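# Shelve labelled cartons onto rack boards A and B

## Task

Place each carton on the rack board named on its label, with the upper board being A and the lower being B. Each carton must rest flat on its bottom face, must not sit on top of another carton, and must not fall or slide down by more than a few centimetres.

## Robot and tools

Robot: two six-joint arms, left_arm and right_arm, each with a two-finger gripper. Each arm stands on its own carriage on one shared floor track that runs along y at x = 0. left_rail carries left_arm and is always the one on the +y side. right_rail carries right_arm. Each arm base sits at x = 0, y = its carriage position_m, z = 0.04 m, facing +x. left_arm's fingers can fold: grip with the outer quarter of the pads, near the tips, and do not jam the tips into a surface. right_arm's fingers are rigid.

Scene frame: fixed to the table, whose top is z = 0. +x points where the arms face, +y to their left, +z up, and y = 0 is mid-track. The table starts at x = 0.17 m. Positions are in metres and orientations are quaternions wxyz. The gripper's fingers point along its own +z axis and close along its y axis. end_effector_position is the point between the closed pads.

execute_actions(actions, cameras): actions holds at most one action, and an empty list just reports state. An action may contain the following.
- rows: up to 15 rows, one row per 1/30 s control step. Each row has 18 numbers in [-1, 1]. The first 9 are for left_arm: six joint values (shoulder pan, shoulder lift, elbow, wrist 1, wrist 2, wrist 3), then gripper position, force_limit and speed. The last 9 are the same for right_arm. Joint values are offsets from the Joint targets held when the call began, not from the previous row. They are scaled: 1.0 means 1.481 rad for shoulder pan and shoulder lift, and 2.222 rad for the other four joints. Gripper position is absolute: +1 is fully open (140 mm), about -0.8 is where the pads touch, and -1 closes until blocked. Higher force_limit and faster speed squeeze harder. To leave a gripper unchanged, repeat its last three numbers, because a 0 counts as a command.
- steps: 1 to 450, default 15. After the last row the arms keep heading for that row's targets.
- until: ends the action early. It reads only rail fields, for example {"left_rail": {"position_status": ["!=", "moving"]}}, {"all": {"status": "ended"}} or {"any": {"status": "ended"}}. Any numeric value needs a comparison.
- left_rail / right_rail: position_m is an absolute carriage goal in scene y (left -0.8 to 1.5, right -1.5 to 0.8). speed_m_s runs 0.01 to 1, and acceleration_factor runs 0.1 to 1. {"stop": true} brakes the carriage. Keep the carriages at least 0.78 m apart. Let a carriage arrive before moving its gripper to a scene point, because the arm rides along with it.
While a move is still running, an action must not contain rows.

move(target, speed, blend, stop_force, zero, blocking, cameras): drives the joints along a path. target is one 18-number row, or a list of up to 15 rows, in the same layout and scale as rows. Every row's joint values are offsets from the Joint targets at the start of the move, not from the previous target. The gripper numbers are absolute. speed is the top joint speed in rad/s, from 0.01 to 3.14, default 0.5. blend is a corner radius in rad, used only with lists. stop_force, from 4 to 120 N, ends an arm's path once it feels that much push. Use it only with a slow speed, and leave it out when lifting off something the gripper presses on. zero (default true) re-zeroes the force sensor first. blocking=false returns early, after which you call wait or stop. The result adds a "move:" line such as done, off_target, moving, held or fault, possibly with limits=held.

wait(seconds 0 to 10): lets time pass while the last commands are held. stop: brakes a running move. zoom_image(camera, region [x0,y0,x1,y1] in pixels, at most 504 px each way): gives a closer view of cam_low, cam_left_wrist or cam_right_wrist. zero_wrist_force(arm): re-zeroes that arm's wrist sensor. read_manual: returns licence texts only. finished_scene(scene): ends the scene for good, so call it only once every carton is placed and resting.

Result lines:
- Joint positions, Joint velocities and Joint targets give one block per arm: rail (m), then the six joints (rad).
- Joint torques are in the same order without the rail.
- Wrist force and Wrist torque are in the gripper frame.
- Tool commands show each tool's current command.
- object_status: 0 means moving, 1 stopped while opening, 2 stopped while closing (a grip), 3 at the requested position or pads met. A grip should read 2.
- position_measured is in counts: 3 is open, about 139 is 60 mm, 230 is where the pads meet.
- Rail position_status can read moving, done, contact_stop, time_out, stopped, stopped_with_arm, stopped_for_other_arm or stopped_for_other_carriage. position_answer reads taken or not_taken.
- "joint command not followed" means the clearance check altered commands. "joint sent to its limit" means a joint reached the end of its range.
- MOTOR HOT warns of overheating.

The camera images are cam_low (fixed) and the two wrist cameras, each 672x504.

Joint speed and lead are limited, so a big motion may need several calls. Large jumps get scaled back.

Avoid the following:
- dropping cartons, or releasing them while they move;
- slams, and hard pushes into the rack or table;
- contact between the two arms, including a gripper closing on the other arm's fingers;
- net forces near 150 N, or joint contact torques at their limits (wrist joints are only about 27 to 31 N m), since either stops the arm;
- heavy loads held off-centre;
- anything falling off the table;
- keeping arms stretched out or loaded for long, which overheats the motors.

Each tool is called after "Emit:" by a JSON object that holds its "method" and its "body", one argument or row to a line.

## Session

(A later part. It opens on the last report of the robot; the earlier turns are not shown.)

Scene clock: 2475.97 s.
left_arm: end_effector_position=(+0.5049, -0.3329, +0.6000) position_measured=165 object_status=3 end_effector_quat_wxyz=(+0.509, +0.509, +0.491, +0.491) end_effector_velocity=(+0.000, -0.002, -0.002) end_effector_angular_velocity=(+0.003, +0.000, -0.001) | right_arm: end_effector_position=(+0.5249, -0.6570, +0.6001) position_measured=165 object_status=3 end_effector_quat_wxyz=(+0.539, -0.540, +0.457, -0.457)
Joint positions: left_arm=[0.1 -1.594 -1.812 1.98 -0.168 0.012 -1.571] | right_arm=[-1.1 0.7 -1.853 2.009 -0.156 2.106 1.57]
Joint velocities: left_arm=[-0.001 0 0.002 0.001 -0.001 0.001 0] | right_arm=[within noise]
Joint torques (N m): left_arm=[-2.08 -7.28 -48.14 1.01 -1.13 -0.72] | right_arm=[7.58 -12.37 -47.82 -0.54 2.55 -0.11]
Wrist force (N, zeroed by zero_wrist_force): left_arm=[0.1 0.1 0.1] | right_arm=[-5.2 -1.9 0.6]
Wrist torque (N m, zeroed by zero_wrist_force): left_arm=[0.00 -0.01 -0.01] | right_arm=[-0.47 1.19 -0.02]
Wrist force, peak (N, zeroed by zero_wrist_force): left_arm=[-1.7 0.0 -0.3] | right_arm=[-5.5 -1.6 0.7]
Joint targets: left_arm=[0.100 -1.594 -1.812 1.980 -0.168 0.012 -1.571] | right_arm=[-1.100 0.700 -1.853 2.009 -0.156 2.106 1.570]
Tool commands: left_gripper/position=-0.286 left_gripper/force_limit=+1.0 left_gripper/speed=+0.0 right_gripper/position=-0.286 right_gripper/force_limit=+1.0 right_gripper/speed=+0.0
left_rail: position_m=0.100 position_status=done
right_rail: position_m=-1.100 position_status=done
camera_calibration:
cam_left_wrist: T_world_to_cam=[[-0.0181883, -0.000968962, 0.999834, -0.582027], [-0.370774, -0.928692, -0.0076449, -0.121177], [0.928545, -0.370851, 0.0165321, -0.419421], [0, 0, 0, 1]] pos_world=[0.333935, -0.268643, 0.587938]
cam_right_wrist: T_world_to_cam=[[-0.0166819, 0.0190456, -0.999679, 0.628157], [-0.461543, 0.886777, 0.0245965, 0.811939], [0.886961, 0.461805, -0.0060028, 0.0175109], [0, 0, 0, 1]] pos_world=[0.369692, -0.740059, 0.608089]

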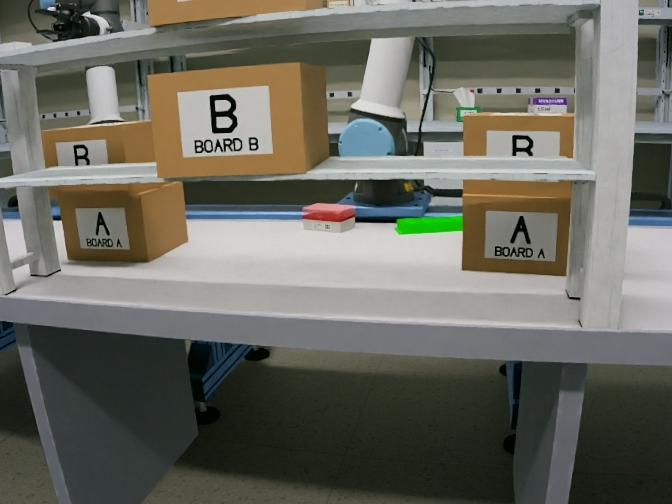

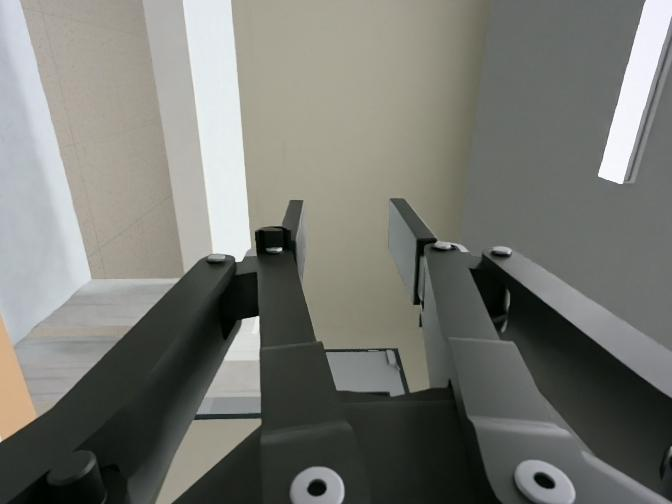

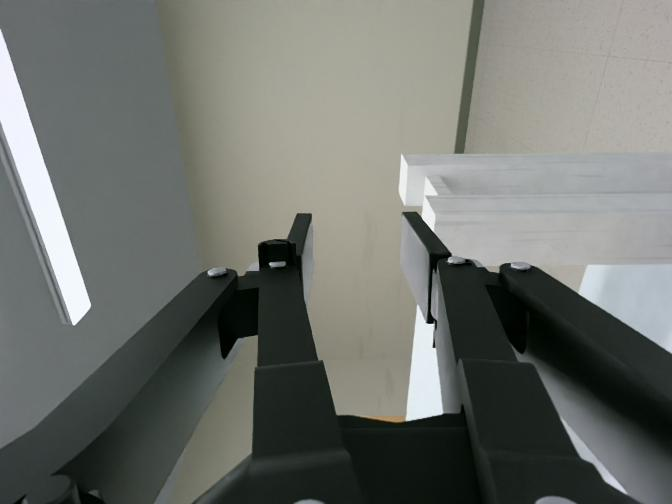

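Emit:
{"method": "move", "body": {
  "target": [
    [0,0.078773,0.110086,-0.16259,0,0,-0.286,1,0,0,0.078217,0.112264,-0.164398,0,0,-0.286,1,0],
    [0,0.247083,0.178831,-0.343518,0,0,-0.286,1,0,0,0.252361,0.183426,-0.35163,0,0,-0.286,1,0]
  ],
  "speed": 0.35,
  "blend": 0.05,
  "cameras": ["cam_left_wrist","cam_right_wrist"]
}}

Emit:
{"method": "zero_wrist_force", "body": {
  "arm": "left_arm"
}}

Emit:
{"method": "zero_wrist_force", "body": {
  "arm": "right_arm"
}}

Scene clock: 2496.47 s.
left_arm: end_effector_position=(+0.5050, -0.3330, +0.2501) position_measured=165 object_status=3 end_effector_quat_wxyz=(+0.509, +0.509, +0.491, +0.491) | right_arm: end_effector_position=(+0.5250, -0.6569, +0.2500) position_measured=165 object_status=3 end_effector_quat_wxyz=(+0.539, -0.540, +0.457, -0.457)
Joint positions: left_arm=[0.1 -1.594 -1.446 2.378 -0.932 0.012 -1.571] | right_arm=[-1.1 0.7 -1.479 2.417 -0.937 2.106 1.57]
Joint velocities: within noise
Joint torques (N m): left_arm=[-5.68 -17.3 -17.47 -2.85 -0.51 -1.3] | right_arm=[4.52 -28.41 -18.69 -6.42 1.81 0.09]
Wrist force (N, zeroed by zero_wrist_force): left_arm=[0.2 -0.1 -0.3] | right_arm=[-5.4 -2.0 1.6]
Wrist torque (N m, zeroed by zero_wrist_force): left_arm=[-0.05 -0.04 -0.01] | right_arm=[-0.47 1.20 0.04]
Wrist force, peak (N, zeroed by zero_wrist_force): left_arm=[0.3 2.1 0.0] | right_arm=[-5.9 -2.3 1.9]
Joint targets: left_arm=[0.100 -1.594 -1.446 2.378 -0.932 0.012 -1.571] | right_arm=[-1.100 0.700 -1.479 2.417 -0.937 2.106 1.570]
left_rail: position_m=0.100 position_status=done
right_rail: position_m=-1.100 position_status=done
move: done
camera_calibration:
cam_left_wrist: T_world_to_cam=[[-0.0182236, -0.00106218, 0.999833, -0.232199], [-0.370736, -0.928706, -0.00774391, -0.124031], [0.928559, -0.370816, 0.0165306, -0.413705], [0, 0, 0, 1]] pos_world=[0.333935, -0.268843, 0.238038]
cam_right_wrist: T_world_to_cam=[[-0.0166819, 0.0190456, -0.999679, 0.278169], [-0.461543, 0.886777, 0.0245965, 0.820508], [0.886961, 0.461805, -0.0060028, 0.0152744], [0, 0, 0, 1]] pos_world=[0.369792, -0.739959, 0.257989]
Images, in order (width x height): cam_left_wrist 672x504, cam_right_wrist 672x504.

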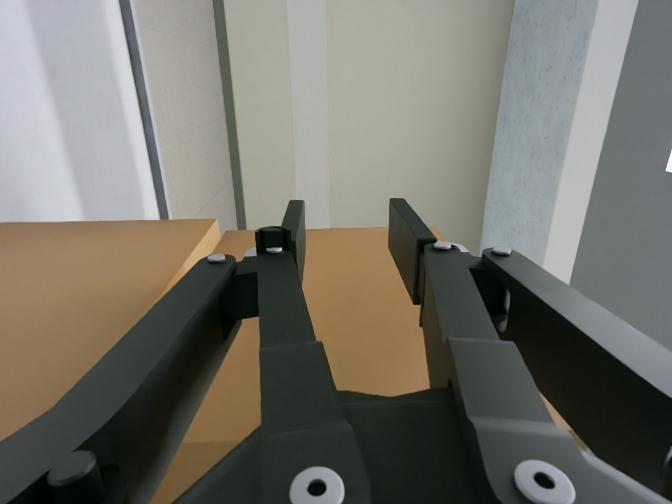

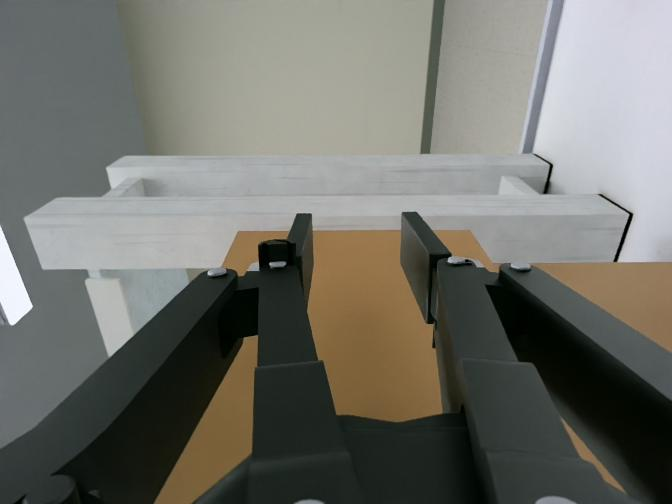

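Wrist force sensor zeroed.

Wrist force sensor zeroed.

Emit:
{"method": "move", "body": {
  "target": [0.005176,0.038217,-0.03239,0.006917,0.00345,0,-0.286,1,0,0.051234,0.036558,-0.029559,0.005193,0.034148,0,-0.286,1,0],
  "speed": 0.035,
  "stop_force": 5,
  "cameras": ["cam_left_wrist","cam_right_wrist"]
}}

Scene clock: 2516.63 s.
left_arm: end_effector_position=(+0.5066, -0.3594, +0.2502) position_measured=165 object_status=3 end_effector_quat_wxyz=(+0.509, +0.509, +0.491, +0.491) | right_arm: end_effector_position=(+0.5238, -0.6301, +0.2501) position_measured=165 object_status=3 end_effector_quat_wxyz=(+0.539, -0.540, +0.457, -0.457)
Joint positions: left_arm=[0.1 -1.589 -1.408 2.33 -0.922 0.017 -1.571] | right_arm=[-1.1 0.752 -1.442 2.373 -0.93 2.158 1.57]
Joint velocities: within noise
Joint torques (N m): left_arm=[-13.41 -64.14 -18.93 -1.15 -1.69 -1.14] | right_arm=[-12.99 -54.17 -20.19 -5.63 -4.13 -0.08]
Wrist force (N, zeroed by zero_wrist_force): left_arm=[-0.2 0.2 0.2] | right_arm=[4.7 -0.9 0.2]
Wrist torque (N m, zeroed by zero_wrist_force): left_arm=[0.06 0.04 0.00] | right_arm=[0.06 -0.21 0.07]
Wrist force, peak (N, zeroed by zero_wrist_force): left_arm=[7.1 0.5 -3.2] | right_arm=[10.0 -0.3 0.9]
Joint targets: left_arm=[0.100 -1.589 -1.408 2.330 -0.922 0.017 -1.571] | right_arm=[-1.100 0.752 -1.442 2.373 -0.930 2.158 1.570]
left_rail: position_m=0.100 position_status=done
right_rail: position_m=-1.100 position_status=done
move: contact (left_arm, right_arm); left_arm: the elbow is farthest, 0.024 rad from its target; right_arm: the shoulder pan is farthest, 0.024 rad from its target
camera_calibration:
cam_left_wrist: T_world_to_cam=[[-0.0182236, -0.00106218, 0.999833, -0.232296], [-0.370736, -0.928706, -0.00774391, -0.147825], [0.928559, -0.370816, 0.0165306, -0.425038], [0, 0, 0, 1]] pos_world=[0.335635, -0.295143, 0.238138]
cam_right_wrist: T_world_to_cam=[[-0.0166362, 0.0189567, -0.999682, 0.277658], [-0.461544, 0.886779, 0.0244965, 0.796214], [0.886962, 0.461804, -0.00600332, 0.00396231], [0, 0, 0, 1]] pos_world=[0.368592, -0.713159, 0.258089]
Images, in order (width x height): cam_left_wrist 672x504, cam_right_wrist 672x504.

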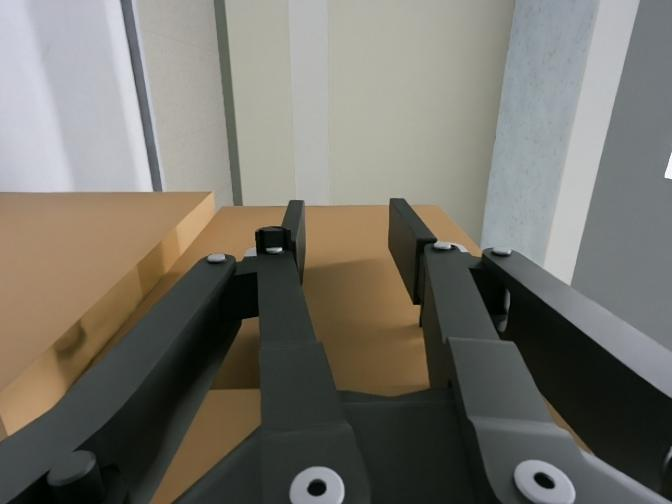

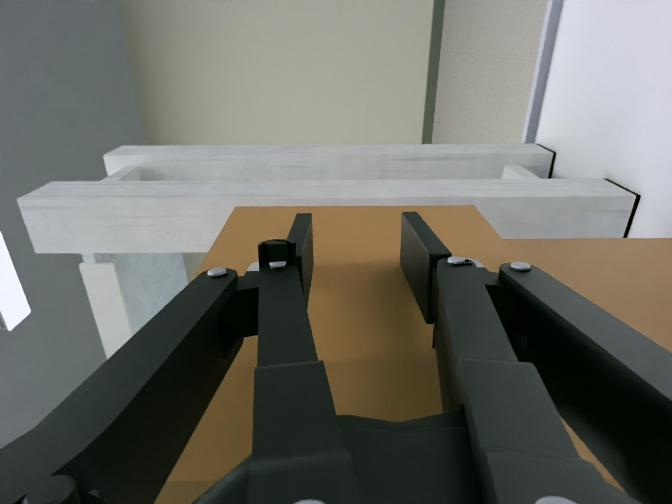

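Emit:
{"method": "move", "body": {
  "target": [0.000324,0.002389,-0.002024,0.000432,0.000216,0,-0.286,1,0,0.002562,0.001829,-0.001478,0.000259,0.001707,0,-0.286,1,0],
  "speed": 0.02,
  "cameras": []
}}

Scene clock: 2533.17 s.
left_arm: end_effector_position=(+0.5068, -0.3618, +0.2502) position_measured=165 object_status=3 end_effector_quat_wxyz=(+0.509, +0.509, +0.491, +0.491) | right_arm: end_effector_position=(+0.5237, -0.6282, +0.2501) position_measured=165 object_status=3 end_effector_quat_wxyz=(+0.539, -0.540, +0.457, -0.457)
Joint positions: left_arm=[0.1 -1.588 -1.405 2.326 -0.921 0.018 -1.571] | right_arm=[-1.1 0.755 -1.44 2.37 -0.929 2.161 1.57]
Joint velocities: within noise
Joint torques (N m): left_arm=[9.29 -24.51 -49.53 1.38 8.21 -1.1] | right_arm=[28.22 -29.4 -39.42 0.77 -2.05 -0.19]
Wrist force (N, zeroed by zero_wrist_force): left_arm=[17.4 2.1 -5.6] | right_arm=[24.6 -2.7 0.3]
Wrist torque (N m, zeroed by zero_wrist_force): left_arm=[-0.05 -0.63 -0.56] | right_arm=[0.06 0.39 0.37]
Wrist force, peak (N, zeroed by zero_wrist_force): left_arm=[17.4 2.1 -5.6] | right_arm=[24.6 -2.7 0.3]
Joint targets: left_arm=[0.100 -1.588 -1.405 2.326 -0.921 0.018 -1.571] | right_arm=[-1.100 0.755 -1.440 2.369 -0.929 2.161 1.570]
left_rail: position_m=0.100 position_status=done
right_rail: position_m=-1.100 position_status=done
move: done
No camera images: "cameras" was empty.

Emit:
{"method": "move", "body": {
  "target": [0.00033,-0.001369,0.001158,-0.000246,0.00517,0,-0.286,1,0,0.007668,0.005045,-0.004084,0.000718,0.010061,0,-0.286,1,0],
  "speed": 0.02,
  "cameras": []
}}

Scene clock: 2547.70 s.
left_arm: end_effector_position=(+0.5069, -0.3640, +0.2502) position_measured=165 object_status=3 end_effector_quat_wxyz=(+0.511, +0.511, +0.489, +0.488) | right_arm: end_effector_position=(+0.5233, -0.6261, +0.2500) position_measured=165 object_status=3 end_effector_quat_wxyz=(+0.537, -0.537, +0.460, -0.460)
Joint positions: left_arm=[0.1 -1.588 -1.407 2.328 -0.921 0.029 -1.571] | right_arm=[-1.1 0.767 -1.432 2.36 -0.927 2.184 1.57]
Joint velocities: within noise
Joint torques (N m): left_arm=[1.13 -63.77 -43.42 -4.84 19.69 -0.99] | right_arm=[40.59 -25.13 -43.78 0.54 -7.22 0]
Wrist force (N, zeroed by zero_wrist_force): left_arm=[42.4 0.6 -14.3] | right_arm=[48.5 -5.8 5.5]
Wrist torque (N m, zeroed by zero_wrist_force): left_arm=[-0.37 -1.52 -1.30] | right_arm=[0.10 0.94 0.57]
Wrist force, peak (N, zeroed by zero_wrist_force): left_arm=[42.4 0.6 -14.3] | right_arm=[48.5 -5.8 5.5]
Joint targets: left_arm=[0.100 -1.588 -1.407 2.328 -0.921 0.029 -1.571] | right_arm=[-1.100 0.767 -1.432 2.360 -0.927 2.184 1.570]
left_rail: position_m=0.100 position_status=done
right_rail: position_m=-1.100 position_status=done
move: done
No camera images: "cameras" was empty.

Emit:
{"method": "move", "body": {
  "target": [-0.000752,-0.003311,0.002807,-0.0006,0.003999,0,-0.286,1,0,0.004314,0.003079,-0.002489,0.000437,0.007376,0,-0.286,1,0],
  "speed": 0.02,
  "cameras": []
}}

Scene clock: 2567.60 s.
left_arm: end_effector_position=(+0.5063, -0.3641, +0.2502) position_measured=165 object_status=3 end_effector_quat_wxyz=(+0.514, +0.514, +0.486, +0.486) | right_arm: end_effector_position=(+0.5234, -0.6260, +0.2500) position_measured=165 object_status=3 end_effector_quat_wxyz=(+0.534, -0.535, +0.463, -0.463)
Joint positions: left_arm=[0.1 -1.589 -1.412 2.334 -0.923 0.038 -1.571] | right_arm=[-1.1 0.773 -1.428 2.355 -0.926 2.2 1.57]
Joint velocities: within noise
Joint torques (N m): left_arm=[-26.72 -64.29 -38.93 -6.35 17.17 -1.13] | right_arm=[39.89 -30.38 -41.46 0.48 -6.27 -0.13]
Wrist force (N, zeroed by zero_wrist_force): left_arm=[36.0 -0.1 -12.2] | right_arm=[43.4 -4.1 8.3]
Wrist torque (N m, zeroed by zero_wrist_force): left_arm=[-0.30 -1.33 -1.10] | right_arm=[0.07 0.95 0.55]
Wrist force, peak (N, zeroed by zero_wrist_force): left_arm=[43.9 0.5 -15.2] | right_arm=[49.3 -6.2 5.4]
Joint targets: left_arm=[0.100 -1.589 -1.412 2.334 -0.923 0.038 -1.571] | right_arm=[-1.100 0.773 -1.428 2.355 -0.926 2.200 1.570]
left_rail: position_m=0.100 position_status=done
right_rail: position_m=-1.100 position_status=done
move: done
No camera images: "cameras" was empty.

Emit:
{"method": "move", "body": {
  "target": [0.000342,-0.004299,0.00364,-0.000775,0.006979,0,-0.286,1,0,0.007402,0.004841,-0.00392,0.000689,0.011685,0,-0.286,1,0],
  "speed": 0.03,
  "cameras": []
}}

Scene clock: 2604.83 s.
left_arm: end_effector_position=(+0.5062, -0.3645, +0.2502) position_measured=165 object_status=3 end_effector_quat_wxyz=(+0.517, +0.517, +0.482, +0.482) | right_arm: end_effector_position=(+0.5230, -0.6255, +0.2499) position_measured=165 object_status=3 end_effector_quat_wxyz=(+0.531, -0.532, +0.467, -0.467)
Joint positions: left_arm=[0.1 -1.588 -1.418 2.342 -0.924 0.053 -1.571] | right_arm=[-1.1 0.784 -1.421 2.346 -0.925 2.226 1.57]
Joint velocities: within noise
Joint torques (N m): left_arm=[0.92 -63.46 -39.02 -6.82 16.02 -1.51] | right_arm=[40.71 -28.89 -39.27 1.17 -6.65 -0.22]
Wrist force (N, zeroed by zero_wrist_force): left_arm=[34.3 0.4 -12.9] | right_arm=[43.6 -5.6 10.4]
Wrist torque (N m, zeroed by zero_wrist_force): left_arm=[-0.31 -1.29 -1.04] | right_arm=[0.18 1.07 0.59]
Wrist force, peak (N, zeroed by zero_wrist_force): left_arm=[36.3 0.8 -12.2] | right_arm=[44.3 -5.1 10.9]
Joint targets: left_arm=[0.100 -1.588 -1.418 2.343 -0.924 0.053 -1.571] | right_arm=[-1.100 0.784 -1.421 2.346 -0.925 2.226 1.570]
left_rail: position_m=0.100 position_status=done
right_rail: position_m=-1.100 position_status=done
move: done
No camera images: "cameras" was empty.

Emit:
{"method": "move", "body": {
  "target": [0.000065,-0.011646,-0.003166,0.010929,0.000043,0,-0.286,1,0,0.000641,-0.011725,-0.003133,0.010948,0.000427,0,-0.286,1,0],
  "speed": 0.03,
  "cameras": ["cam_left_wrist","cam_right_wrist"]
}}

Scene clock: 2665.37 s.
left_arm: end_effector_position=(+0.5063, -0.3650, +0.2602) position_measured=165 object_status=3 end_effector_quat_wxyz=(+0.517, +0.517, +0.482, +0.482) | right_arm: end_effector_position=(+0.5229, -0.6250, +0.2598) position_measured=165 object_status=3 end_effector_quat_wxyz=(+0.531, -0.532, +0.467, -0.467)
Joint positions: left_arm=[0.1 -1.588 -1.435 2.336 -0.9 0.054 -1.571] | right_arm=[-1.1 0.785 -1.438 2.339 -0.901 2.227 1.57]
Joint velocities: within noise
Joint torques (N m): left_arm=[-3.74 -64.69 -67.24 -0.06 17.77 -1.2] | right_arm=[39.61 -70.69 -55.13 -4.66 -6.68 -0.24]
Wrist force (N, zeroed by zero_wrist_force): left_arm=[41.7 -3.8 -15.3] | right_arm=[45.4 15.0 7.4]
Wrist torque (N m, zeroed by zero_wrist_force): left_arm=[-0.49 -1.52 -1.16] | right_arm=[-0.89 0.59 -0.09]
Wrist force, peak (N, zeroed by zero_wrist_force): left_arm=[41.9 -3.9 -15.4] | right_arm=[45.5 15.7 7.6]
Joint targets: left_arm=[0.100 -1.588 -1.435 2.336 -0.900 0.054 -1.571] | right_arm=[-1.100 0.785 -1.438 2.339 -0.901 2.227 1.570]
left_rail: position_m=0.100 position_status=done
right_rail: position_m=-1.100 position_status=done
move: done
camera_calibration:
cam_left_wrist: T_world_to_cam=[[-0.0182508, -0.000407216, 0.999833, -0.242053], [-0.403864, -0.914786, -0.00774464, -0.131213], [0.914637, -0.403938, 0.0165311, -0.432045], [0, 0, 0, 1]] pos_world=[0.337755, -0.29465, 0.248138]
cam_right_wrist: T_world_to_cam=[[-0.0159435, 0.0195422, -0.999682, 0.287245], [-0.429364, 0.902799, 0.024496, 0.784113], [0.902991, 0.429618, -0.00600304, -0.0260668], [0, 0, 0, 1]] pos_world=[0.364788, -0.702312, 0.267789]
Images, in order (width x height): cam_left_wrist 672x504, cam_right_wrist 672x504.

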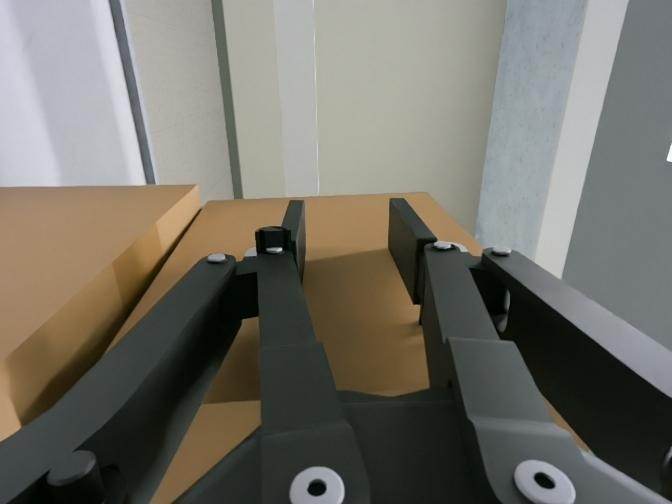

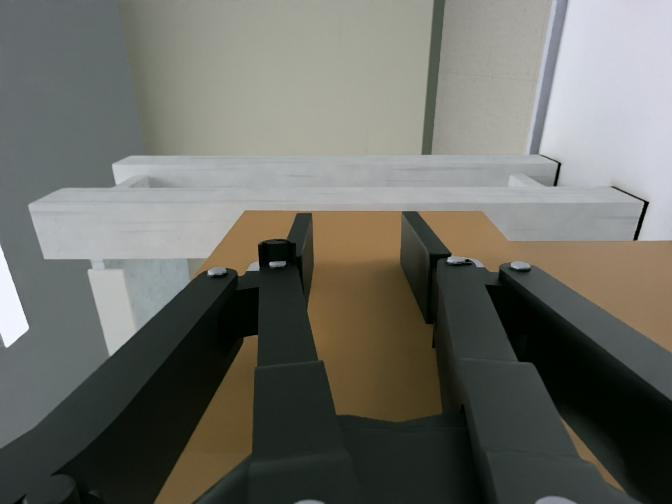

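Emit:
{"method": "move", "body": {
  "target": [-0.002269,-0.000452,0.00039,-0.000088,-0.001512,0,-0.286,1,0,-0.001797,0.000666,-0.00051,0.000066,-0.001198,0,-0.286,1,0],
  "speed": 0.02,
  "cameras": ["cam_left_wrist"]
}}

Scene clock: 2713.93 s.
left_arm: end_effector_position=(+0.5049, -0.3650, +0.2602) position_measured=165 object_status=3 end_effector_quat_wxyz=(+0.517, +0.517, +0.482, +0.482) | right_arm: end_effector_position=(+0.5245, -0.6249, +0.2598) position_measured=165 object_status=3 end_effector_quat_wxyz=(+0.531, -0.532, +0.467, -0.467)
Joint positions: left_arm=[0.1 -1.591 -1.436 2.336 -0.9 0.05 -1.571] | right_arm=[-1.1 0.783 -1.437 2.338 -0.9 2.224 1.57]
Joint velocities: within noise
Joint torques (N m): left_arm=[-35.11 -61.86 -42.61 -6.52 6.05 -1.15] | right_arm=[4.38 -44.65 -58.17 -4.38 -20.12 -0.66]
Wrist force (N, zeroed by zero_wrist_force): left_arm=[38.4 -2.0 -3.5] | right_arm=[41.0 15.3 -2.6]
Wrist torque (N m, zeroed by zero_wrist_force): left_arm=[-0.04 -0.14 -0.83] | right_arm=[-0.05 -0.91 -0.72]
Wrist force, peak (N, zeroed by zero_wrist_force): left_arm=[42.2 -3.9 -15.4] | right_arm=[45.8 16.0 7.5]
Joint targets: left_arm=[0.100 -1.591 -1.436 2.336 -0.900 0.050 -1.571] | right_arm=[-1.100 0.782 -1.437 2.338 -0.900 2.224 1.570]
left_rail: position_m=0.100 position_status=done
right_rail: position_m=-1.100 position_status=done
move: done
camera_calibration:
cam_left_wrist: T_world_to_cam=[[-0.0182508, -0.000407216, 0.999833, -0.24208], [-0.403864, -0.914786, -0.00774464, -0.131819], [0.914637, -0.403938, 0.0165311, -0.430673], [0, 0, 0, 1]] pos_world=[0.336255, -0.29465, 0.248138]
Images, in order (width x height): cam_left_wrist 672x504.

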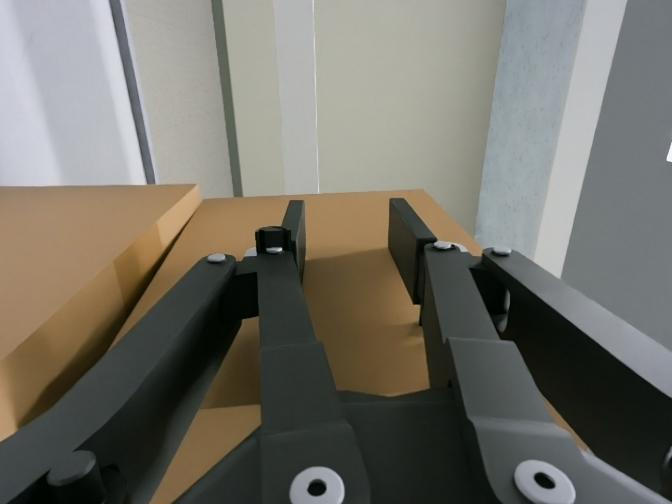

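Emit:
{"method": "move", "body": {
  "target": [0.00009,0.003094,-0.000014,-0.002047,0.00006,0,-0.286,1,0,0.000897,0.012822,0.002247,-0.010793,0.000598,0,-0.286,1,0],
  "speed": 0.02,
  "cameras": ["cam_left_wrist"]
}}

Scene clock: 2730.80 s.
left_arm: end_effector_position=(+0.5048, -0.3657, +0.2582) position_measured=165 object_status=3 end_effector_quat_wxyz=(+0.517, +0.517, +0.482, +0.482) | right_arm: end_effector_position=(+0.5244, -0.6243, +0.2499) position_measured=165 object_status=3 end_effector_quat_wxyz=(+0.531, -0.531, +0.467, -0.467)
Joint positions: left_arm=[0.1 -1.591 -1.432 2.336 -0.905 0.05 -1.571] | right_arm=[-1.1 0.784 -1.418 2.343 -0.924 2.226 1.57]
Joint velocities: within noise
Joint torques (N m): left_arm=[-7.84 -23.87 -54.39 -9.91 18.25 -1.57] | right_arm=[35 -13.4 -28.76 -5.05 -7.6 -0.55]
Wrist force (N, zeroed by zero_wrist_force): left_arm=[46.1 -6.3 -6.6] | right_arm=[52.8 -20.5 -14.4]
Wrist torque (N m, zeroed by zero_wrist_force): left_arm=[-0.66 0.40 -0.01] | right_arm=[0.71 -0.29 0.55]
Wrist force, peak (N, zeroed by zero_wrist_force): left_arm=[46.6 -6.8 -6.9] | right_arm=[53.2 -20.6 -14.1]
Joint targets: left_arm=[0.100 -1.591 -1.432 2.336 -0.905 0.050 -1.571] | right_arm=[-1.100 0.784 -1.418 2.343 -0.924 2.226 1.570]
left_rail: position_m=0.100 position_status=done
right_rail: position_m=-1.100 position_status=done
move: done
camera_calibration:
cam_left_wrist: T_world_to_cam=[[-0.0182517, -0.000408462, 0.999833, -0.240081], [-0.403781, -0.914823, -0.00774463, -0.132513], [0.914674, -0.403855, 0.0165321, -0.430911], [0, 0, 0, 1]] pos_world=[0.336255, -0.29535, 0.246138]
Images, in order (width x height): cam_left_wrist 672x504.

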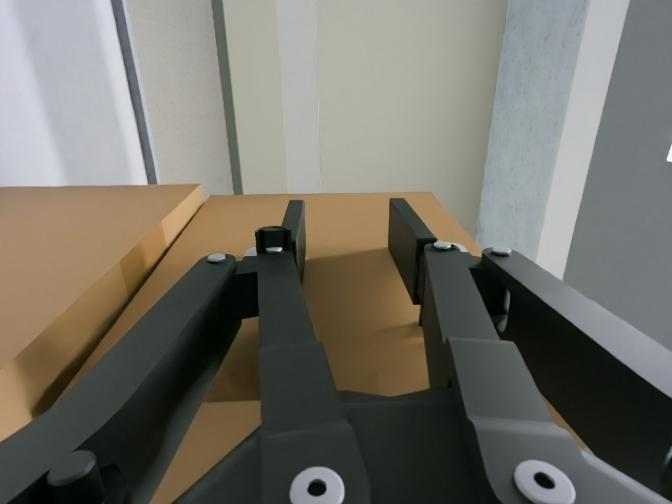

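Emit:
{"method": "move", "body": {
  "target": [0,-0.014209,-0.00348,0.012951,0,0,-0.286,1,0,0,-0.014534,-0.00333,0.013017,0,0,-0.286,1,0],
  "speed": 0.03,
  "cameras": ["cam_left_wrist"]
}}

Scene clock: 2745.83 s.
left_arm: end_effector_position=(+0.5048, -0.3658, +0.2701) position_measured=165 object_status=3 end_effector_quat_wxyz=(+0.518, +0.517, +0.482, +0.482) | right_arm: end_effector_position=(+0.5244, -0.6243, +0.2617) position_measured=165 object_status=3 end_effector_quat_wxyz=(+0.531, -0.531, +0.467, -0.467)
Joint positions: left_arm=[0.1 -1.591 -1.452 2.329 -0.876 0.05 -1.571] | right_arm=[-1.1 0.784 -1.439 2.336 -0.896 2.226 1.57]
Joint velocities: within noise
Joint torques (N m): left_arm=[-12.12 -65.33 -74.59 -1.48 19.46 -1.04] | right_arm=[32.87 -60.9 -54.82 -2.88 -9.02 -0.73]
Wrist force (N, zeroed by zero_wrist_force): left_arm=[44.6 -11.1 -6.8] | right_arm=[46.9 8.1 -1.4]
Wrist torque (N m, zeroed by zero_wrist_force): left_arm=[0.47 0.75 0.35] | right_arm=[0.05 0.29 0.51]
Wrist force, peak (N, zeroed by zero_wrist_force): left_arm=[48.0 -6.5 -6.9] | right_arm=[53.9 -21.2 -14.6]
Joint targets: left_arm=[0.100 -1.591 -1.453 2.329 -0.876 0.050 -1.571] | right_arm=[-1.100 0.784 -1.439 2.336 -0.896 2.226 1.570]
left_rail: position_m=0.100 position_status=done
right_rail: position_m=-1.100 position_status=done
move: done
camera_calibration:
cam_left_wrist: T_world_to_cam=[[-0.0182533, -0.000407232, 0.999833, -0.252078], [-0.403985, -0.914733, -0.00774785, -0.132416], [0.914583, -0.404059, 0.0165323, -0.43118], [0, 0, 0, 1]] pos_world=[0.336254, -0.29545, 0.258138]
Images, in order (width x height): cam_left_wrist 672x504.

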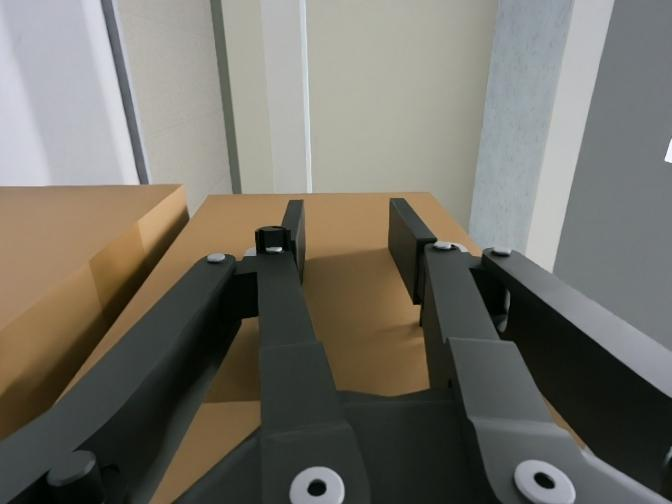

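Emit:
{"method": "move", "body": {
  "target": [
    [0,-0.031105,-0.008898,0.02963,0,0,-0.286,1,0,0,-0.031874,-0.008553,0.029797,0,0,-0.286,1,0],
    [0,-0.059781,-0.018947,0.058792,0,0,-0.286,1,0,0,-0.06133,-0.018278,0.059155,0,0,-0.286,1,0],
    [0,-0.085897,-0.030046,0.087298,0,0,-0.286,1,0,0,-0.088224,-0.02907,0.087873,0,0,-0.286,1,0],
    [-0.001302,-0.129066,-0.002901,0.088926,-0.000868,0,-0.286,1,0,0.038244,-0.048336,-0.056775,0.088992,0.02549,0,-0.286,1,0],
    [-0.002879,-0.175022,0.023237,0.09342,-0.001919,0,-0.286,1,0,0.071578,-0.010045,-0.085423,0.092118,0.047708,0,-0.286,1,0],
    [-0.004822,-0.224455,0.04828,0.101324,-0.003214,0,-0.286,1,0,0.100854,0.026991,-0.115005,0.097015,0.067221,0,-0.286,1,0],
    [-0.007277,-0.278215,0.072095,0.113342,-0.00485,0,-0.286,1,0,0.126744,0.063075,-0.14554,0.103499,0.084478,0,-0.286,1,0]
  ],
  "speed": 0.1,
  "blend": 0.02,
  "cameras": ["cam_low","cam_left_wrist","cam_right_wrist"]
}}

Scene clock: 2826.00 s.
left_arm: end_effector_position=(+0.5048, -0.2158, +0.3533) position_measured=165 object_status=3 end_effector_quat_wxyz=(+0.518, +0.517, +0.482, +0.482) | right_arm: end_effector_position=(+0.5244, -0.4743, +0.3448) position_measured=165 object_status=3 end_effector_quat_wxyz=(+0.531, -0.532, +0.467, -0.467)
Joint positions: left_arm=[0.1 -1.602 -1.865 2.489 -0.624 0.04 -1.571] | right_arm=[-1.1 0.971 -1.346 2.012 -0.666 2.413 1.57]
Joint velocities: within noise
Joint torques (N m): left_arm=[-37.73 -34.2 -55.7 -1.49 8.21 -1.58] | right_arm=[37.53 -48.92 -61.29 -2.6 -6.9 -1]
Wrist force (N, zeroed by zero_wrist_force): left_arm=[44.3 -12.5 -5.6] | right_arm=[46.9 8.5 -2.7]
Wrist torque (N m, zeroed by zero_wrist_force): left_arm=[0.36 0.95 0.50] | right_arm=[0.01 0.19 0.64]
Wrist force, peak (N, zeroed by zero_wrist_force): left_arm=[49.2 -11.3 -6.3] | right_arm=[51.0 9.6 -1.9]
Joint targets: left_arm=[0.100 -1.602 -1.865 2.489 -0.624 0.040 -1.571] | right_arm=[-1.100 0.972 -1.346 2.012 -0.666 2.413 1.570]
left_rail: position_m=0.100 position_status=done
right_rail: position_m=-1.100 position_status=done
move: done
camera_calibration:
cam_left_wrist: T_world_to_cam=[[-0.0182097, -0.000316101, 0.999834, -0.335105], [-0.403867, -0.914786, -0.00764472, 0.00535504], [0.914637, -0.403939, 0.0165303, -0.371945], [0, 0, 0, 1]] pos_world=[0.336255, -0.14545, 0.341238]
cam_right_wrist: T_world_to_cam=[[-0.015901, 0.0194517, -0.999684, 0.369234], [-0.429365, 0.902802, 0.0243961, 0.646751], [0.902991, 0.429617, -0.00600356, -0.091612], [0, 0, 0, 1]] pos_world=[0.366288, -0.551712, 0.352789]

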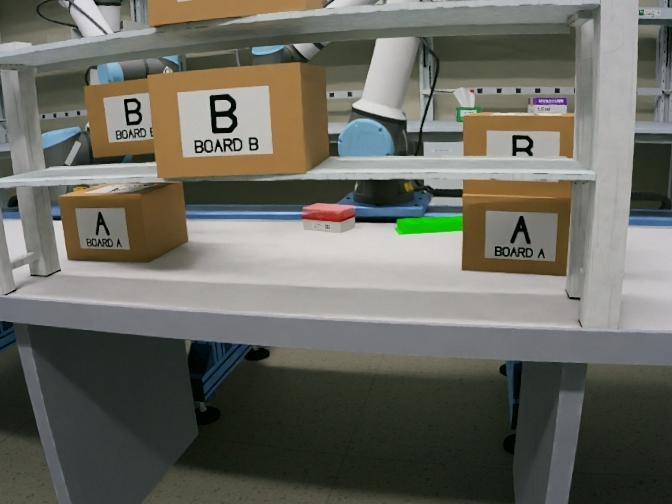

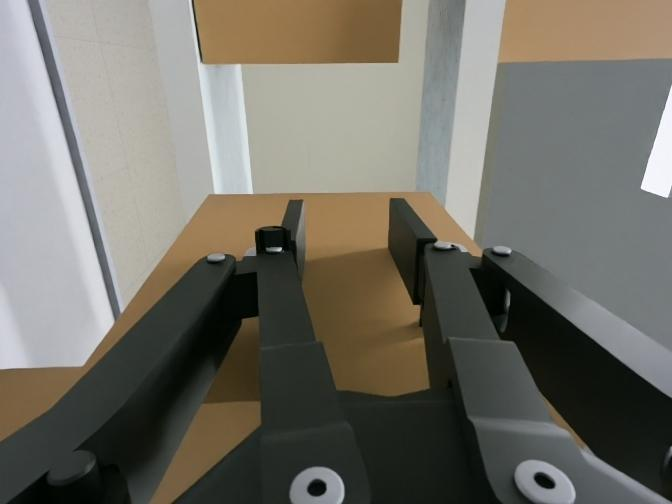

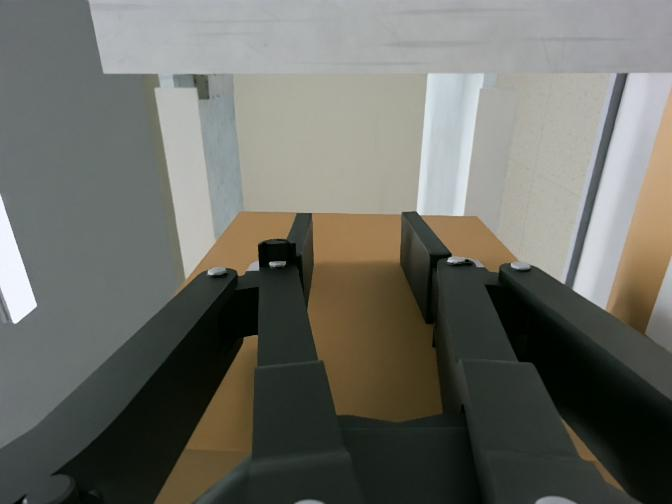

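Emit:
{"method": "move", "body": {
  "target": [
    [0.080464,0.031337,-0.013411,-0.007476,0.053631,0,-0.286,1,0,-0.032733,0.011658,-0.010211,0.002441,-0.021817,0,-0.286,1,0],
    [0.154037,0.064016,-0.028762,-0.013907,0.102669,0,-0.286,1,0,-0.063602,0.024941,-0.02205,0.005426,-0.042392,0,-0.286,1,0],
    [0.220981,0.097549,-0.045883,-0.019135,0.147289,0,-0.286,1,0,-0.092647,0.039731,-0.035477,0.008996,-0.061751,0,-0.286,1,0],
    [0.281555,0.131446,-0.064606,-0.023007,0.187663,0,-0.286,1,0,-0.119909,0.05591,-0.050454,0.013188,-0.079922,0,-0.286,1,0],
    [0.335876,0.165053,-0.084732,-0.025279,0.223869,0,-0.286,1,0,-0.145409,0.073342,-0.066931,0.018046,-0.096919,0,-0.286,1,0],
    [0.384638,0.198382,-0.106172,-0.026055,0.25637,0,-0.286,1,0,-0.169245,0.091959,-0.084891,0.023598,-0.112806,0,-0.286,1,0],
    [0.428389,0.231282,-0.128807,-0.025348,0.285532,0,-0.286,1,0,-0.191496,0.111673,-0.104309,0.029877,-0.127636,0,-0.286,1,0],
    [0.46768,0.263598,-0.152519,-0.023175,0.31172,0,-0.286,1,0,-0.212239,0.132398,-0.125162,0.036915,-0.141462,0,-0.286,1,0]
  ],
  "speed": 0.12,
  "blend": 0.03,
  "cameras": ["cam_low"]
}}

Scene clock: 2888.70 s.
left_arm: end_effector_position=(+0.7872, -0.2156, +0.3532) position_measured=165 object_status=3 end_effector_quat_wxyz=(+0.517, +0.517, +0.482, +0.482) | right_arm: end_effector_position=(+0.8068, -0.4742, +0.3447) position_measured=165 object_status=3 end_effector_quat_wxyz=(+0.531, -0.532, +0.467, -0.467)
Joint positions: left_arm=[0.1 -0.91 -1.474 2.15 -0.676 0.732 -1.571] | right_arm=[-1.1 0.657 -1.15 1.734 -0.584 2.099 1.57]
Joint velocities: within noise
Joint torques (N m): left_arm=[-23.72 -34.54 -76.84 -3.42 22 -1.29] | right_arm=[18.37 -76.78 -60.78 -2.86 -20.66 -0.74]
Wrist force (N, zeroed by zero_wrist_force): left_arm=[40.1 -9.4 -2.3] | right_arm=[42.1 9.2 -5.1]
Wrist torque (N m, zeroed by zero_wrist_force): left_arm=[0.26 1.24 0.55] | right_arm=[-0.15 -0.46 0.02]
Wrist force, peak (N, zeroed by zero_wrist_force): left_arm=[47.6 -11.7 -5.1] | right_arm=[50.0 9.0 -3.6]
Joint targets: left_arm=[0.100 -0.909 -1.474 2.150 -0.676 0.732 -1.571] | right_arm=[-1.100 0.657 -1.150 1.734 -0.584 2.099 1.570]
left_rail: position_m=0.100 position_status=done
right_rail: position_m=-1.100 position_status=done
move: done; blend cut to 0.0291 rad at target 7
Images, in order (width x height): cam_low 672x504.

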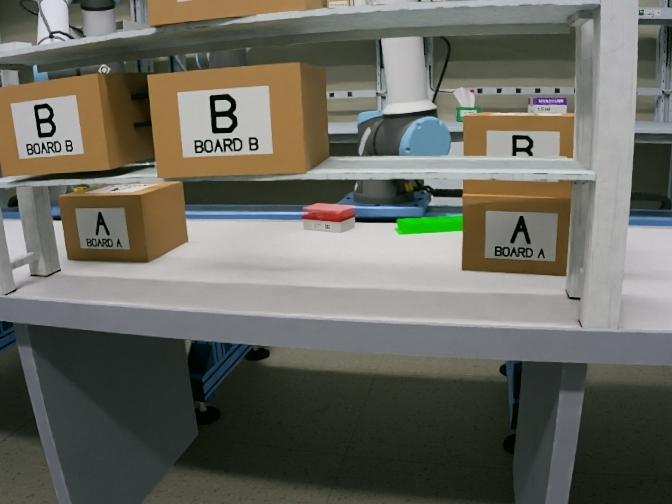

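Emit:
{"method": "move", "body": {
  "target": [0,0.030496,0.01278,-0.033106,0,0,-0.286,1,0,0,0.0226,0.010374,-0.025437,0,0,-0.286,1,0],
  "speed": 0.035,
  "stop_force": 7,
  "cameras": ["cam_low"]
}}

Scene clock: 2897.47 s.
left_arm: end_effector_position=(+0.7876, -0.2158, +0.3380) position_measured=165 object_status=3 end_effector_quat_wxyz=(+0.518, +0.517, +0.482, +0.482) | right_arm: end_effector_position=(+0.8072, -0.4741, +0.3316) position_measured=165 object_status=3 end_effector_quat_wxyz=(+0.531, -0.531, +0.467, -0.467)
Joint positions: left_arm=[0.1 -0.909 -1.455 2.162 -0.708 0.732 -1.571] | right_arm=[-1.1 0.657 -1.137 1.743 -0.605 2.099 1.57]
Joint velocities: within noise
Joint torques (N m): left_arm=[-31.34 -72.1 -72.53 -2.86 21.65 -1.31] | right_arm=[28.63 -97.46 -58.7 -2.96 -19.84 -1.04]
Wrist force (N, zeroed by zero_wrist_force): left_arm=[45.8 -5.0 -1.2] | right_arm=[49.0 5.7 -5.1]
Wrist torque (N m, zeroed by zero_wrist_force): left_arm=[-0.17 0.83 -0.06] | right_arm=[0.37 -1.14 -0.50]
Wrist force, peak (N, zeroed by zero_wrist_force): left_arm=[50.7 -0.8 -4.6] | right_arm=[49.6 7.0 -4.6]
Joint targets: left_arm=[0.100 -0.909 -1.455 2.162 -0.708 0.732 -1.571] | right_arm=[-1.100 0.657 -1.137 1.743 -0.605 2.099 1.570]
left_rail: position_m=0.100 position_status=done
right_rail: position_m=-1.100 position_status=done
move: contact (left_arm, right_arm); left_arm: the wrist 1 is farthest, 0.042 rad from its target; right_arm: the wrist 1 is farthest, 0.036 rad from its target
Images, in order (width x height): cam_low 672x504.

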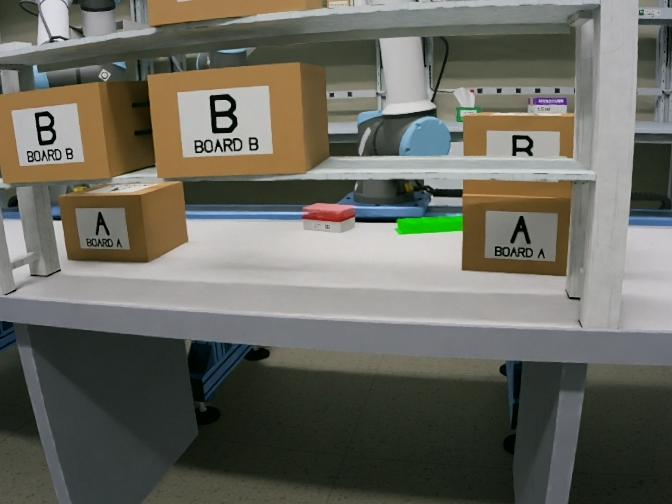

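Emit:
{"method": "move", "body": {
  "target": [
    [0.010018,-0.006477,0.005511,-0.001194,0.006677,0,-0.286,1,0,-0.008931,-0.007497,0.009632,-0.004635,-0.005953,0,-0.286,1,0],
    [-0.070436,-0.078211,0.057452,-0.005323,-0.046947,0,-0.286,1,0,0.036032,-0.05398,0.055783,-0.019804,0.024016,0,-0.286,1,0],
    [-0.182332,-0.152709,0.104288,-0.002504,-0.121529,0,-0.286,1,0,0.090983,-0.096764,0.096557,-0.032062,0.060642,0,-0.286,1,0],
    [-0.461133,-0.132503,0.09893,-0.010613,-0.294305,0,-0.286,1,0,0.094513,-0.301295,0.25926,-0.05844,0.076496,0,-0.286,1,0]
  ],
  "speed": [0.02,0.1,0.15,0.35],
  "blend": [0,0.01,0.01,0],
  "cameras": ["cam_low","cam_left_wrist","cam_right_wrist"]
}}

Scene clock: 2954.80 s.
left_arm: end_effector_position=(+0.5049, -0.3140, +0.3300) position_measured=165 object_status=3 end_effector_quat_wxyz=(+0.524, +0.524, +0.475, +0.474) | right_arm: end_effector_position=(+0.5051, -0.6470, +0.3301) position_measured=165 object_status=3 end_effector_quat_wxyz=(+0.524, -0.524, +0.475, -0.475)
Joint positions: left_arm=[0.1 -1.592 -1.651 2.382 -0.731 0.078 -1.571] | right_arm=[-1.1 0.797 -1.584 2.319 -0.735 2.269 1.57]
Joint velocities: within noise
Joint torques (N m): left_arm=[-15.8 -10.24 -47.4 -2.92 -2.24 -1.69] | right_arm=[11.85 -47.56 -25.07 -6.66 3.65 -1.17]
Wrist force (N, zeroed by zero_wrist_force): left_arm=[0.0 0.6 0.0] | right_arm=[1.2 -2.2 -0.8]
Wrist torque (N m, zeroed by zero_wrist_force): left_arm=[0.14 0.03 0.01] | right_arm=[-0.44 -0.26 -0.06]
Wrist force, peak (N, zeroed by zero_wrist_force): left_arm=[46.0 -6.0 -1.2] | right_arm=[49.4 6.5 -4.9]
Joint targets: left_arm=[0.100 -1.592 -1.651 2.382 -0.731 0.078 -1.571] | right_arm=[-1.100 0.797 -1.584 2.319 -0.735 2.269 1.570]
left_rail: position_m=0.100 position_status=done
right_rail: position_m=-1.100 position_status=done
move: done
camera_calibration:
cam_left_wrist: T_world_to_cam=[[-0.0182578, 0.000345058, 0.999833, -0.311623], [-0.430181, -0.902711, -0.00754392, -0.0675154], [0.902558, -0.430247, 0.0166299, -0.413517], [0, 0, 0, 1]] pos_world=[0.33849, -0.238754, 0.317939]
cam_right_wrist: T_world_to_cam=[[-0.0151656, 0.020093, -0.999683, 0.357672], [-0.402025, 0.915301, 0.0244959, 0.789011], [0.915503, 0.402269, -0.00580319, -0.0241809], [0, 0, 0, 1]] pos_world=[0.344764, -0.719642, 0.33809]

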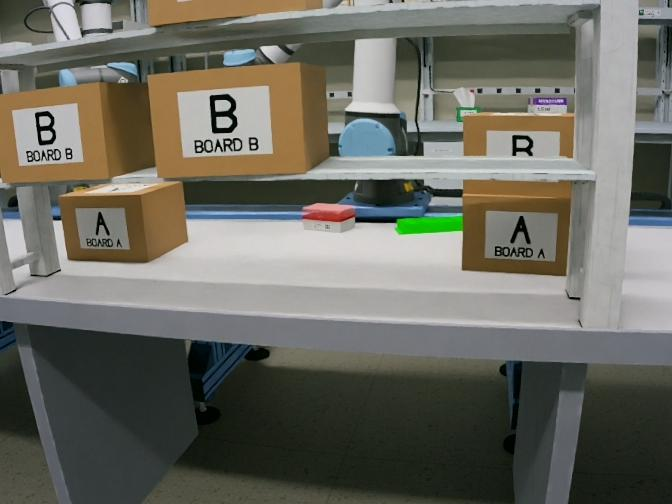

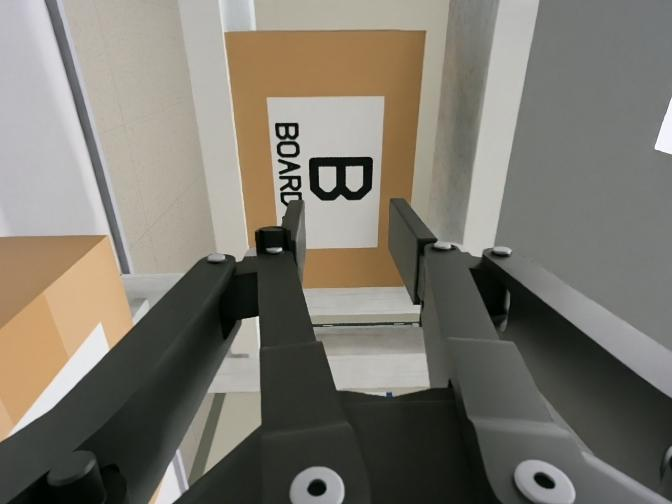

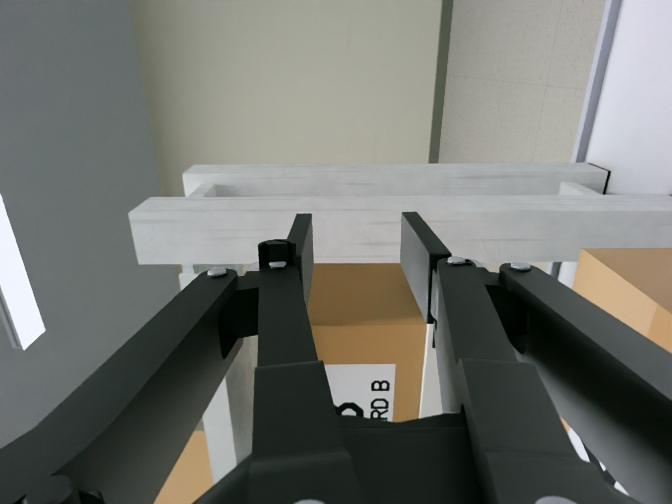

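Emit:
{"method": "move", "body": {
  "target": [
    [0,0.098498,0.0293,-0.094951,0,0,-0.286,1,0,0,0.091847,0.027327,-0.08877,0,0,-0.286,1,0],
    [0,0.221324,0.047269,-0.194787,0,0,-0.286,1,0,0,0.203955,0.043917,-0.180083,0,0,-0.286,1,0],
    [0,0.351096,0.052323,-0.286337,0,0,-0.286,1,0,0,0.321428,0.048552,-0.263016,0,0,-0.286,1,0]
  ],
  "speed": [0.4,0.4,0.3],
  "blend": 0.03,
  "cameras": ["cam_left_wrist","cam_right_wrist"]
}}

Emit:
{"method": "zero_wrist_force", "body": {
  "arm": "left_arm"
}}

Emit:
{"method": "zero_wrist_force", "body": {
  "arm": "right_arm"
}}

Scene clock: 3029.13 s.
left_arm: end_effector_position=(+0.5049, -0.3140, +0.0956) position_measured=165 object_status=3 end_effector_quat_wxyz=(+0.524, +0.524, +0.475, +0.474) | right_arm: end_effector_position=(+0.5051, -0.6470, +0.0955) position_measured=165 object_status=3 end_effector_quat_wxyz=(+0.524, -0.524, +0.475, -0.475)
Joint positions: left_arm=[0.1 -1.592 -1.131 2.498 -1.367 0.078 -1.571] | right_arm=[-1.1 0.797 -1.108 2.427 -1.319 2.269 1.57]
Joint velocities: within noise
Joint torques (N m): left_arm=[-13.28 -32.01 0.17 -2.44 -1.44 -1.75] | right_arm=[6.74 -45.2 -3.99 -6.49 3.07 -0.71]
Wrist force (N, zeroed by zero_wrist_force): left_arm=[-0.4 0.5 0.2] | right_arm=[1.6 -1.8 -1.2]
Wrist torque (N m, zeroed by zero_wrist_force): left_arm=[0.16 0.10 0.00] | right_arm=[-0.38 -0.34 0.02]
Wrist force, peak (N, zeroed by zero_wrist_force): left_arm=[0.1 2.3 0.3] | right_arm=[1.4 -3.8 -1.0]
Joint targets: left_arm=[0.100 -1.592 -1.131 2.498 -1.367 0.078 -1.571] | right_arm=[-1.100 0.797 -1.108 2.427 -1.319 2.269 1.570]
left_rail: position_m=0.100 position_status=done
right_rail: position_m=-1.100 position_status=done
move: done
camera_calibration:
cam_left_wrist: T_world_to_cam=[[-0.0182102, 0.000213413, 0.999834, -0.0773115], [-0.43026, -0.902672, -0.00764377, -0.0693726], [0.902521, -0.430328, 0.0165297, -0.40957], [0, 0, 0, 1]] pos_world=[0.338389, -0.238854, 0.0835384]
cam_right_wrist: T_world_to_cam=[[-0.0148782, 0.0204354, -0.99968, 0.123293], [-0.402033, 0.915292, 0.0246938, 0.794641], [0.915504, 0.402272, -0.00540216, -0.0256231], [0, 0, 0, 1]] pos_world=[0.344765, -0.719541, 0.103493]
Images, in order (width x height): cam_left_wrist 672x504, cam_right_wrist 672x504.

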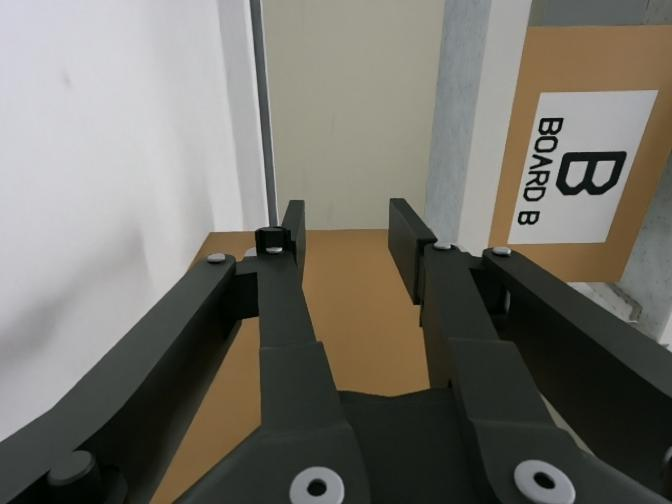

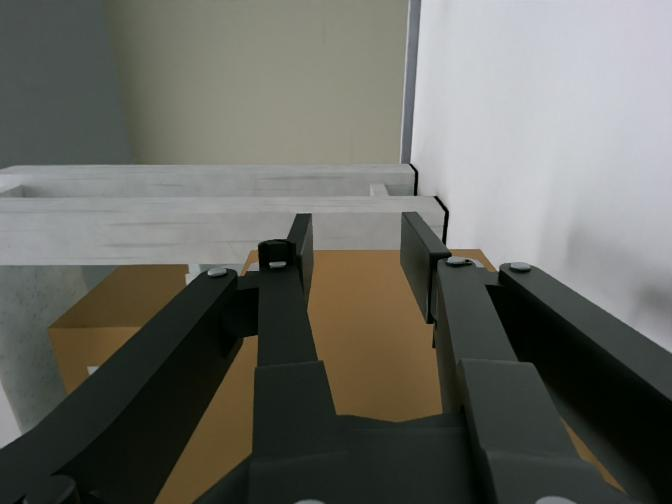

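Wrist force sensor zeroed.

Wrist force sensor zeroed.


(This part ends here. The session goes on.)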